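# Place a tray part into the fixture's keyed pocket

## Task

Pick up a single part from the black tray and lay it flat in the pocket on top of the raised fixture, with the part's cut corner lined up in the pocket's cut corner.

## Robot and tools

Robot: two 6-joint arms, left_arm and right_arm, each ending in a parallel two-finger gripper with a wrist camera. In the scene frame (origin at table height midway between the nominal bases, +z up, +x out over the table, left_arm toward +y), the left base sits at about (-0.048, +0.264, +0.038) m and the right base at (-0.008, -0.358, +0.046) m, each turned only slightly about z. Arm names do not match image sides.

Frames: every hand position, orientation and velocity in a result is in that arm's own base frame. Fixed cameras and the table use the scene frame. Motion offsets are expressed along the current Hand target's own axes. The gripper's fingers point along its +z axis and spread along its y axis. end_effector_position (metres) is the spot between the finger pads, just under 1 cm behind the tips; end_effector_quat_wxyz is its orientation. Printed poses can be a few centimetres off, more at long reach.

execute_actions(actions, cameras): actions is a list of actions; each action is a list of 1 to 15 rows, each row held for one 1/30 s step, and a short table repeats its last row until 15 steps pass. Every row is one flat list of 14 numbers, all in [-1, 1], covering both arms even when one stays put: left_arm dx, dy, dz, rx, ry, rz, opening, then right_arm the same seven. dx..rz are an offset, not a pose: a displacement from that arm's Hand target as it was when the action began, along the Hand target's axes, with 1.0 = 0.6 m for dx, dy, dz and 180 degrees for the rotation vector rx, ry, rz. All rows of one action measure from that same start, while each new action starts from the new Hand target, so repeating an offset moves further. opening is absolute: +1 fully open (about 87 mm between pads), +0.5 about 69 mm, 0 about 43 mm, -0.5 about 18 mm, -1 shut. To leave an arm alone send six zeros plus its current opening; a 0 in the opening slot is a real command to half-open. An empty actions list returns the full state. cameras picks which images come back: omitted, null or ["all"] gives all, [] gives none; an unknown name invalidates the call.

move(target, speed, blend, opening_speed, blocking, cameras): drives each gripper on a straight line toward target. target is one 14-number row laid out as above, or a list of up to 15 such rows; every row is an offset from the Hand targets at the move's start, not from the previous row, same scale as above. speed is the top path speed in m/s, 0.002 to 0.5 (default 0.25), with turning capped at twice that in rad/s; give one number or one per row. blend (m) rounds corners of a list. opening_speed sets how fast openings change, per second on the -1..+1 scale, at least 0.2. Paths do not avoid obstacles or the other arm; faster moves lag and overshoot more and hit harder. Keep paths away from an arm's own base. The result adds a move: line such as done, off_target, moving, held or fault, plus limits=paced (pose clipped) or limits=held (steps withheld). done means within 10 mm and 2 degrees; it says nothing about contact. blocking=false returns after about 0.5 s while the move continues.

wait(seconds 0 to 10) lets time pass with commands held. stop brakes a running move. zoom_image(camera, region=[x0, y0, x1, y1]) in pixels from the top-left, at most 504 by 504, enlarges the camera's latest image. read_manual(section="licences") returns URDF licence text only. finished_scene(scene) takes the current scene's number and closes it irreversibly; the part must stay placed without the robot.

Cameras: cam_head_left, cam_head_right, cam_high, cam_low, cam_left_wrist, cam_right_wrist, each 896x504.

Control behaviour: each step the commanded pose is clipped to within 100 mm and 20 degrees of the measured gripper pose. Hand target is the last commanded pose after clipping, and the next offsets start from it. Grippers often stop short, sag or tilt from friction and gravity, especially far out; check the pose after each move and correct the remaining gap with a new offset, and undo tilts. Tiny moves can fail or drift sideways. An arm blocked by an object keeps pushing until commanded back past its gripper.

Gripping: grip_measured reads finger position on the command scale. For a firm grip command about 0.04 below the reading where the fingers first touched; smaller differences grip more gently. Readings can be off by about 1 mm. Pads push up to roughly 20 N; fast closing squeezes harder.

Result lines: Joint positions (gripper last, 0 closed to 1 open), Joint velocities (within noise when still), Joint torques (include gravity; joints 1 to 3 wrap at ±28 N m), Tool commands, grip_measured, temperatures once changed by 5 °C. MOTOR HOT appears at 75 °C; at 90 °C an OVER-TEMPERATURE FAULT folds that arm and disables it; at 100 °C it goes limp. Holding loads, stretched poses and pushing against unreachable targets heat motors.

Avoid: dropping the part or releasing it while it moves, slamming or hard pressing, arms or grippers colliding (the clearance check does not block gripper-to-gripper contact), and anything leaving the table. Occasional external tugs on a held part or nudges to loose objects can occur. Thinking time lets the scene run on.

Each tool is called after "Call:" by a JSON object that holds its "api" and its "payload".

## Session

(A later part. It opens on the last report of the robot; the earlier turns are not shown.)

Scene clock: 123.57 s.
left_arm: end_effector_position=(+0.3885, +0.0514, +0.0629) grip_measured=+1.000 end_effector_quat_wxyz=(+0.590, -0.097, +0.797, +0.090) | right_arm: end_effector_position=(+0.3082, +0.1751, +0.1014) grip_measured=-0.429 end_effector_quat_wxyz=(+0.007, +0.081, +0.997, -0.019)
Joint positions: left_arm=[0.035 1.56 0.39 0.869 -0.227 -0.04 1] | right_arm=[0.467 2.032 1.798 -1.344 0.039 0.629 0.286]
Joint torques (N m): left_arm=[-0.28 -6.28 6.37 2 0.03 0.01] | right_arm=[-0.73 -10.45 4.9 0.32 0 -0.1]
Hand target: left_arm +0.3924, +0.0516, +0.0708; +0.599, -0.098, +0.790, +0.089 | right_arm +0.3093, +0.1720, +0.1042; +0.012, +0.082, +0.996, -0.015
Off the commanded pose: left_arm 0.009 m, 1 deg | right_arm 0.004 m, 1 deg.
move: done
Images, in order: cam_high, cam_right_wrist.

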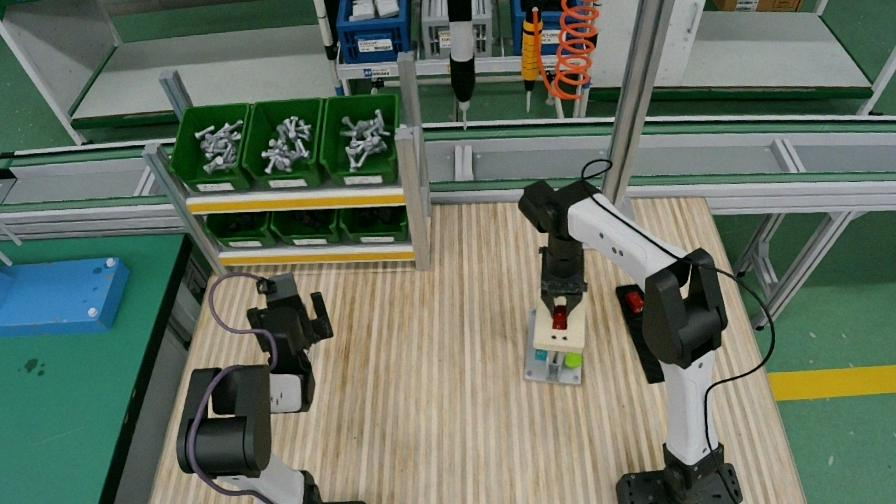

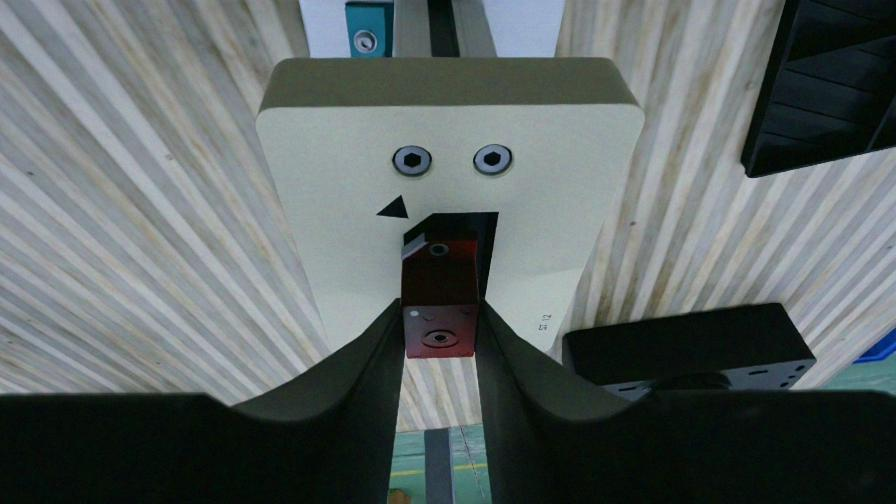

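Call:
{"api": "move", "payload": {"target": [0,0,0,0,0,0,1,-0.003,-0.004,-0.004,0,0,0,-0.6], "speed": 0.06, "cameras": ["cam_right_wrist","cam_high"]}}

Call:
{"api": "zoom_image", "payload": {"camera": "cam_right_wrist", "region": [340, 180, 560, 380]}}

Call:
{"api": "zoom_image", "payload": {"camera": "cam_high", "region": [520, 270, 600, 370]}}

Scene clock: 133.17 s.
left_arm: end_effector_position=(+0.3885, +0.0514, +0.0629) grip_measured=+1.000 end_effector_quat_wxyz=(+0.590, -0.097, +0.797, +0.090) | right_arm: end_effector_position=(+0.3099, +0.1717, +0.1014) grip_measured=-0.429 end_effector_quat_wxyz=(+0.007, +0.082, +0.996, -0.019)
Joint positions: left_arm=[0.035 1.56 0.39 0.869 -0.227 -0.04 1] | right_arm=[0.457 2.032 1.798 -1.344 0.039 0.622 0.286]
Joint torques (N m): left_arm=[-0.28 -6.28 6.35 2 0.04 0.01] | right_arm=[-0.53 -10.44 5.68 0.21 0 -0.11]
Hand target: left_arm +0.3924, +0.0516, +0.0708; +0.599, -0.098, +0.790, +0.089 | right_arm +0.3106, +0.1694, +0.1068; +0.012, +0.082, +0.996, -0.015
Off the commanded pose: left_arm 0.009 m, 1 deg | right_arm 0.006 m, 1 deg.
move: done
Images, in order: cam_high, cam_right_wrist.

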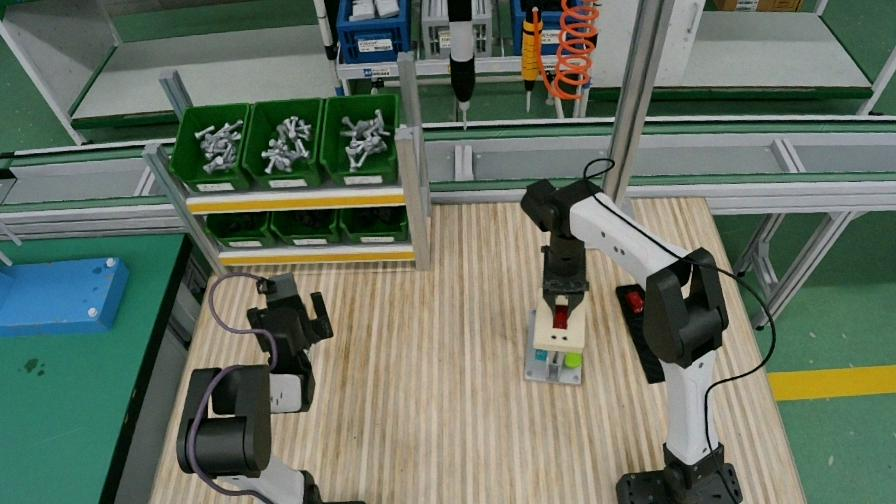

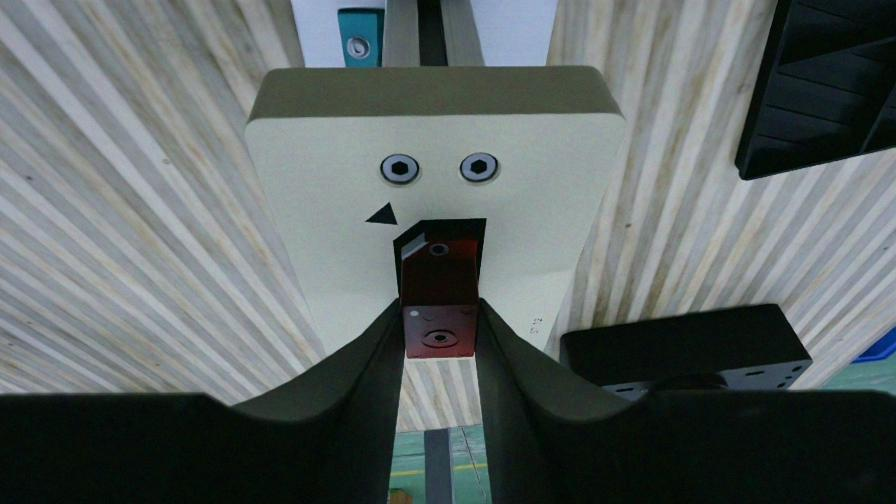

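Scaled by 2.291 from the camera's 896x504 image, which has a finer 1280x720 frame.

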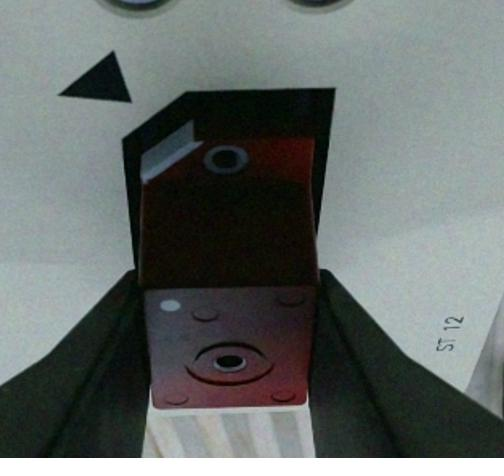

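Scaled by 5.040 from the camera's 896x504 image, which has a finer 1280x720 frame.

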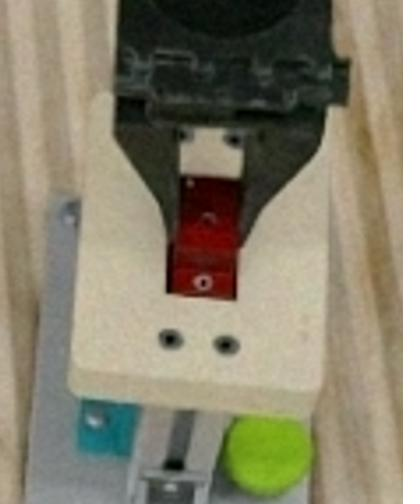

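Call:
{"api": "move", "payload": {"target": [0,0,0,0,0,0,1,-0.006,0.003,0.018,0,0,0,-0.6], "speed": 0.04, "cameras": ["cam_right_wrist","cam_high"]}}

Call:
{"api": "zoom_image", "payload": {"camera": "cam_right_wrist", "region": [340, 180, 560, 380]}}

Call:
{"api": "zoom_image", "payload": {"camera": "cam_high", "region": [520, 270, 600, 370]}}

Scene clock: 139.97 s.
left_arm: end_effector_position=(+0.3885, +0.0514, +0.0629) grip_measured=+1.000 end_effector_quat_wxyz=(+0.590, -0.097, +0.797, +0.090) | right_arm: end_effector_position=(+0.3127, +0.1719, +0.0993) grip_measured=-0.429 end_effector_quat_wxyz=(+0.011, +0.082, +0.996, -0.016)
Joint positions: left_arm=[0.035 1.56 0.39 0.869 -0.227 -0.04 1] | right_arm=[0.454 2.032 1.791 -1.327 0.039 0.618 0.286]
Joint torques (N m): left_arm=[-0.27 -6.28 6.35 2 0.04 0.01] | right_arm=[-0.53 -8.94 4.9 0.41 0 -0.08]
Hand target: left_arm +0.3924, +0.0516, +0.0708; +0.599, -0.098, +0.790, +0.089 | right_arm +0.3148, +0.1703, +0.0961; +0.012, +0.082, +0.996, -0.015
Off the commanded pose: left_arm 0.009 m, 1 deg | right_arm 0.004 m, 0 deg.
move: done
Images, in order: cam_high, cam_right_wrist.

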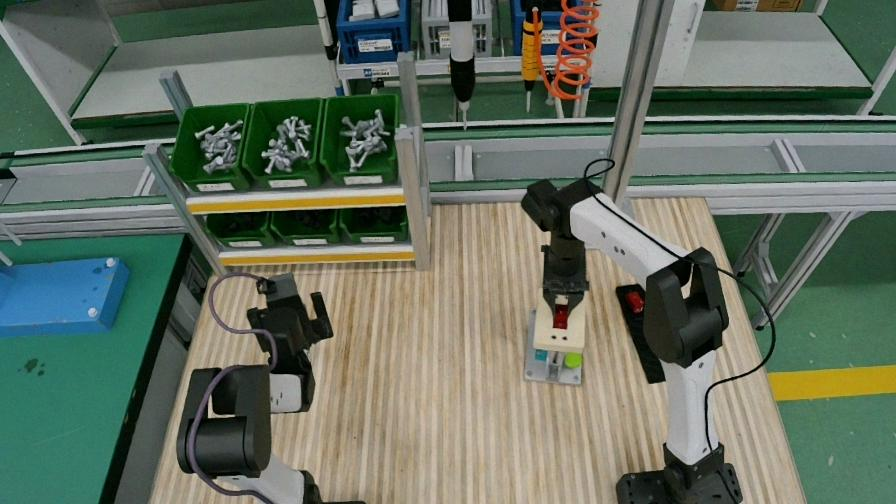

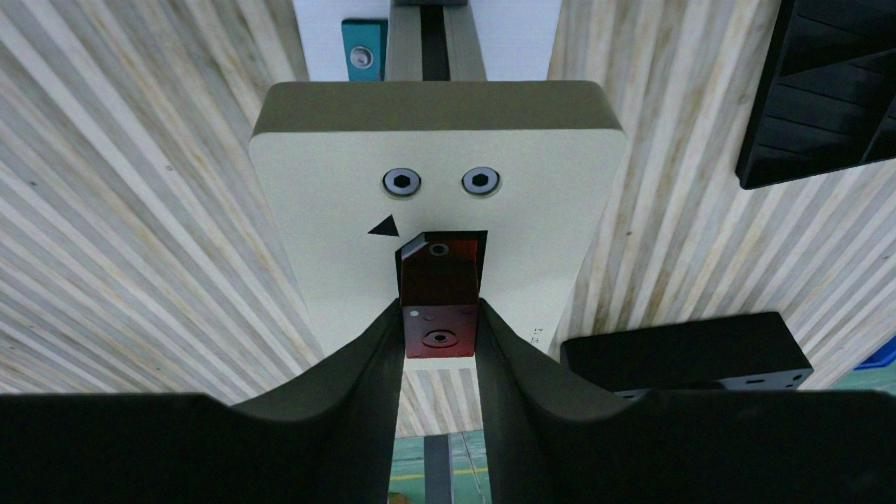

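Scaled by 2.291 from the camera's 896x504 image, which has a finer 1280x720 frame.

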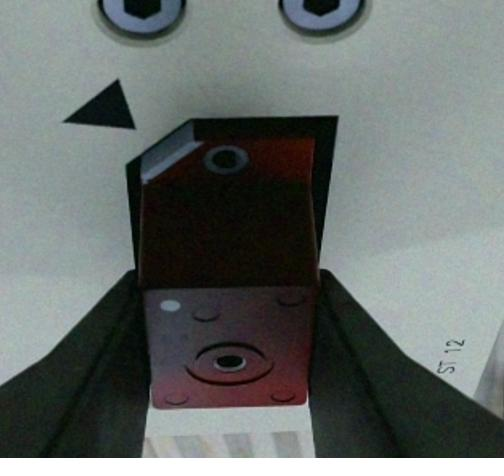

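Scaled by 5.040 from the camera's 896x504 image, which has a finer 1280x720 frame.

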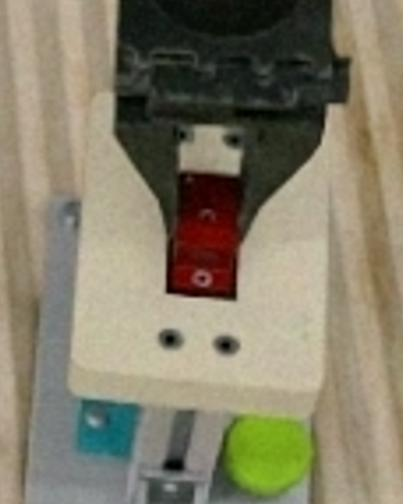

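Call:
{"api": "move", "payload": {"target": [0,0,0,0,0,0,1,0.0015,0.0,0.01,0,0,0,-0.6], "speed": 0.04, "cameras": ["cam_right_wrist","cam_high"]}}

Call:
{"api": "zoom_image", "payload": {"camera": "cam_right_wrist", "region": [340, 180, 560, 380]}}

Call:
{"api": "zoom_image", "payload": {"camera": "cam_high", "region": [520, 270, 600, 370]}}

Scene clock: 145.30 s.
left_arm: end_effector_position=(+0.3885, +0.0514, +0.0629) grip_measured=+1.000 end_effector_quat_wxyz=(+0.590, -0.097, +0.797, +0.090) | right_arm: end_effector_position=(+0.3119, +0.1724, +0.0972) grip_measured=-0.429 end_effector_quat_wxyz=(+0.009, +0.081, +0.997, -0.014)
Joint positions: left_arm=[0.035 1.56 0.39 0.869 -0.227 -0.04 1] | right_arm=[0.454 2.032 1.782 -1.32 0.034 0.617 0.286]
Joint torques (N m): left_arm=[-0.27 -6.28 6.35 2 0.04 0.01] | right_arm=[-0.43 -9.11 3.51 0.59 0.05 -0.06]
Hand target: left_arm +0.3924, +0.0516, +0.0708; +0.599, -0.098, +0.790, +0.089 | right_arm +0.3139, +0.1703, +0.0900; +0.012, +0.082, +0.996, -0.015
Off the commanded pose: left_arm 0.009 m, 1 deg | right_arm 0.008 m, 0 deg.
move: done
Images, in order: cam_high, cam_right_wrist.

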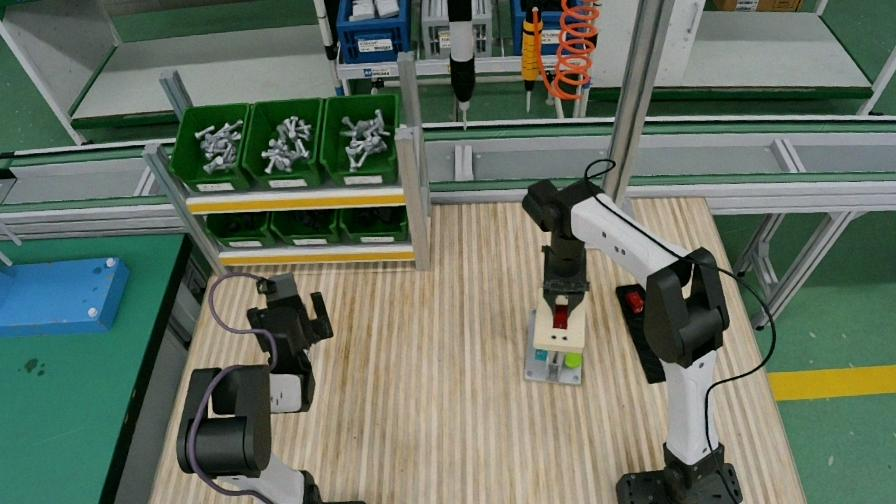

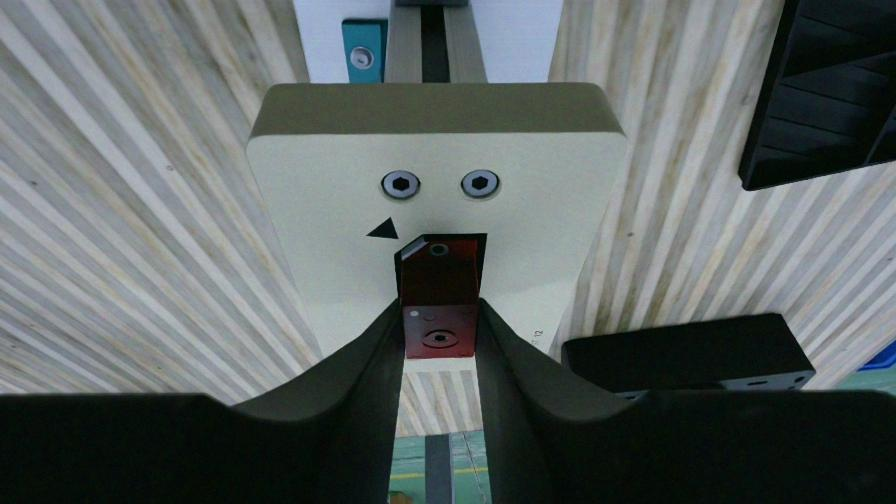

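Scaled by 2.291 from the camera's 896x504 image, which has a finer 1280x720 frame.

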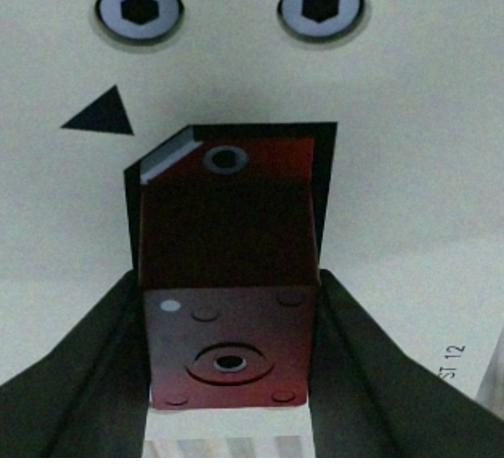

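Scaled by 5.040 from the camera's 896x504 image, which has a finer 1280x720 frame.

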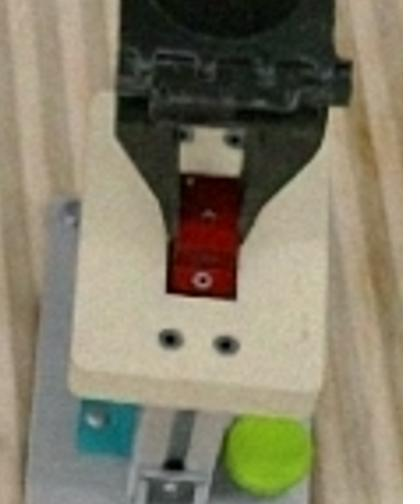

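Call:
{"api": "move", "payload": {"target": [0,0,0,0,0,0,1,0.0,0.002,0.007,0,0,0,-0.6], "speed": 0.04, "cameras": ["cam_right_wrist","cam_high"]}}

Call:
{"api": "zoom_image", "payload": {"camera": "cam_right_wrist", "region": [340, 180, 560, 380]}}

Call:
{"api": "zoom_image", "payload": {"camera": "cam_high", "region": [540, 300, 580, 350]}}

Scene clock: 151.53 s.
left_arm: end_effector_position=(+0.3885, +0.0514, +0.0629) grip_measured=+1.000 end_effector_quat_wxyz=(+0.590, -0.097, +0.797, +0.090) | right_arm: end_effector_position=(+0.3119, +0.1724, +0.0970) grip_measured=-0.429 end_effector_quat_wxyz=(+0.011, +0.081, +0.997, -0.013)
Joint positions: left_arm=[0.035 1.56 0.39 0.869 -0.227 -0.04 1] | right_arm=[0.454 2.027 1.775 -1.313 0.034 0.616 0.286]
Joint torques (N m): left_arm=[-0.25 -6.28 6.35 2 0.04 0.01] | right_arm=[-0.24 -8.36 3.18 0.68 0.05 -0.05]
Hand target: left_arm +0.3924, +0.0516, +0.0708; +0.599, -0.098, +0.790, +0.089 | right_arm +0.3142, +0.1713, +0.0858; +0.012, +0.082, +0.996, -0.015
Off the commanded pose: left_arm 0.009 m, 1 deg | right_arm 0.011 m, 0 deg.
move: off_target (right_arm)
Images, in order: cam_high, cam_right_wrist.

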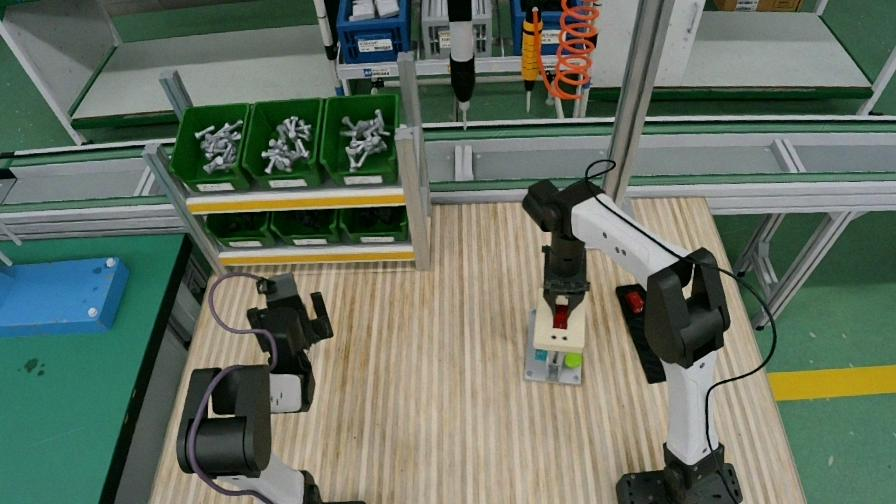

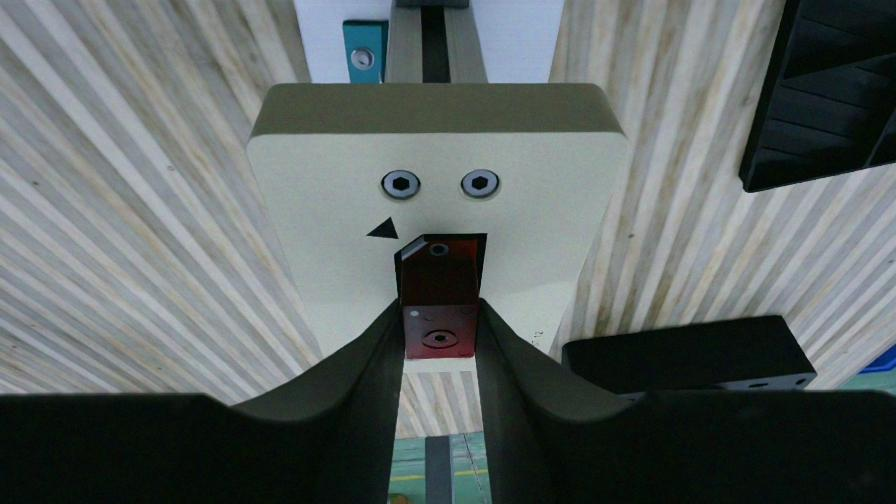

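Scaled by 2.291 from the camera's 896x504 image, which has a finer 1280x720 frame.

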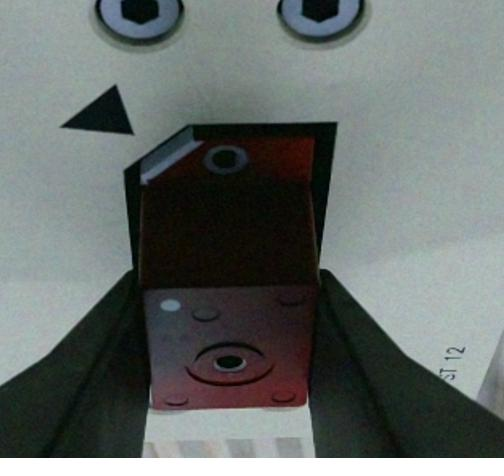

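Scaled by 10.080 from the camera's 896x504 image, which has a finer 1280x720 frame.

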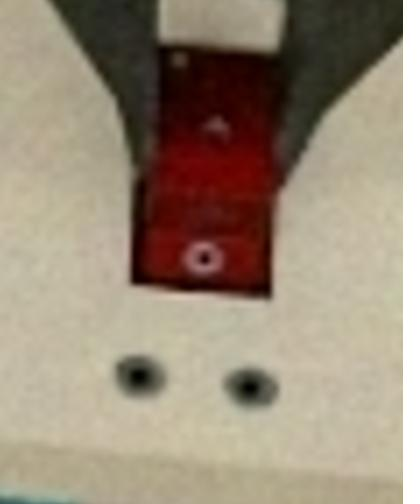

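Call:
{"api": "move", "payload": {"target": [[0,0,0,0,0,0,1,0.003,0.001,-0.016,0,0,0,-0.6],[0,0,0,0,0,0,1,0.003,0.001,-0.016,0,0,0,0.2],[0,0,0,0,0,0,1,0.01,0.001,-0.12,0,0,0,0.2]], "speed": 0.08, "opening_speed": 0.4, "cameras": ["cam_right_wrist","cam_high","cam_head_right"]}}

Call:
{"api": "zoom_image", "payload": {"camera": "cam_right_wrist", "region": [350, 130, 550, 330]}}

Call:
{"api": "zoom_image", "payload": {"camera": "cam_high", "region": [540, 295, 585, 350]}}

Call:
{"api": "zoom_image", "payload": {"camera": "cam_head_right", "region": [430, 195, 490, 255]}}

Scene clock: 161.30 s.
left_arm: end_effector_position=(+0.3885, +0.0514, +0.0629) grip_measured=+1.000 end_effector_quat_wxyz=(+0.590, -0.097, +0.797, +0.090) | right_arm: end_effector_position=(+0.3050, +0.1721, +0.1537) grip_measured=+0.200 end_effector_quat_wxyz=(+0.006, +0.082, +0.996, -0.016)
Joint positions: left_arm=[0.035 1.56 0.39 0.869 -0.227 -0.04 1] | right_arm=[0.461 2.037 2.014 -1.554 0.034 0.626 0.6]
Joint torques (N m): left_arm=[-0.27 -6.28 6.35 2 0.04 0.01] | right_arm=[0.7 -8.49 7.46 0.19 0.05 0.03]
Hand target: left_arm +0.3924, +0.0516, +0.0708; +0.599, -0.098, +0.790, +0.089 | right_arm +0.3069, +0.1751, +0.1575; +0.012, +0.082, +0.996, -0.015
Off the commanded pose: left_arm 0.009 m, 1 deg | right_arm 0.005 m, 1 deg.
move: done
Images, in order: cam_head_right, cam_high, cam_right_wrist.

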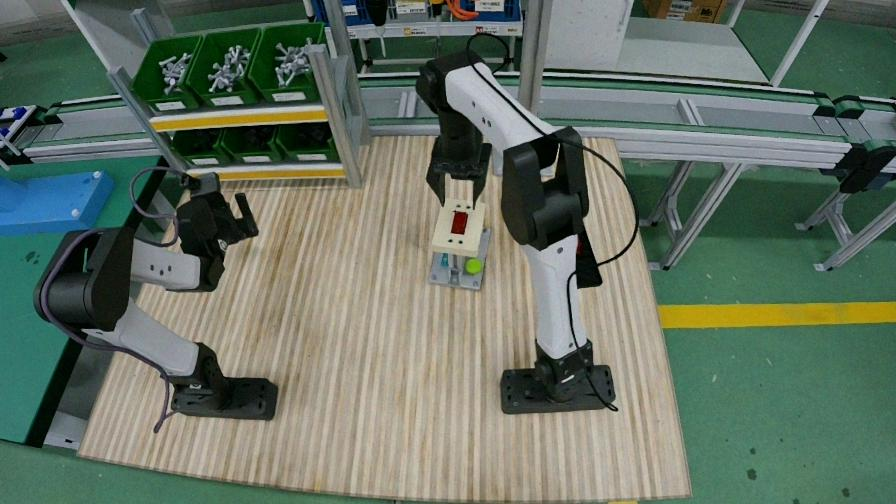

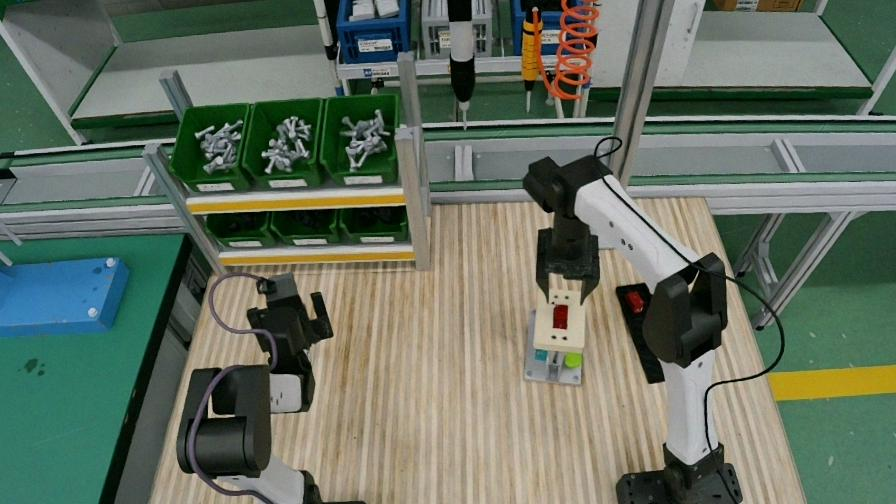

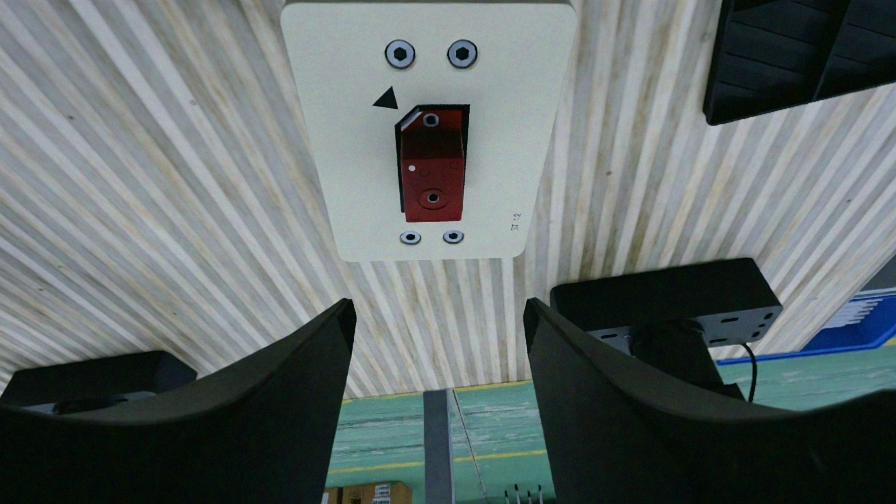

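Scaled by 2.520 from the camera's 896x504 image, which has a finer 1280x720 frame.

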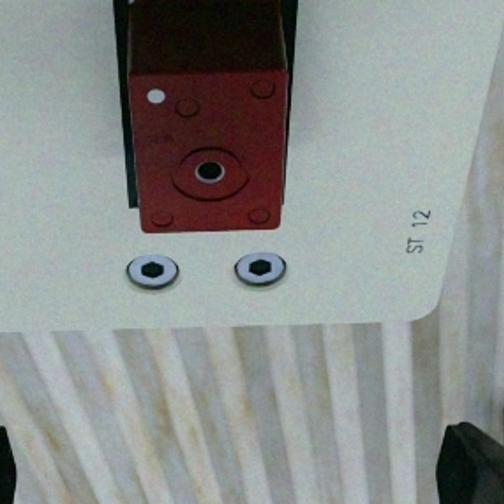

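Scaled by 9.164 from the camera's 896x504 image, which has a finer 1280x720 frame.

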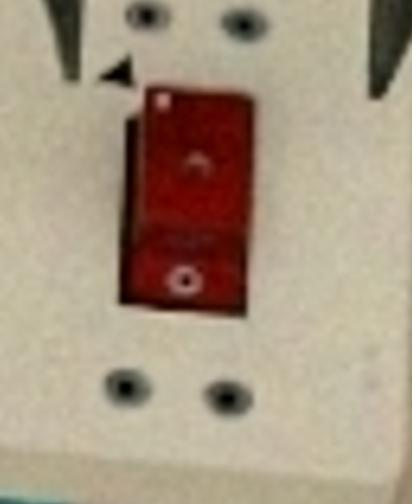

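Scaled by 8.400 from the camera's 896x504 image, which has a finer 1280x720 frame.

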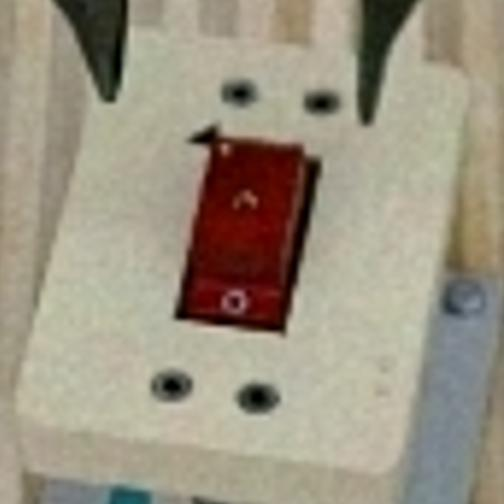

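Call:
{"api": "finished_scene", "payload": {"scene": 2}}

The scene is finished: the task was done.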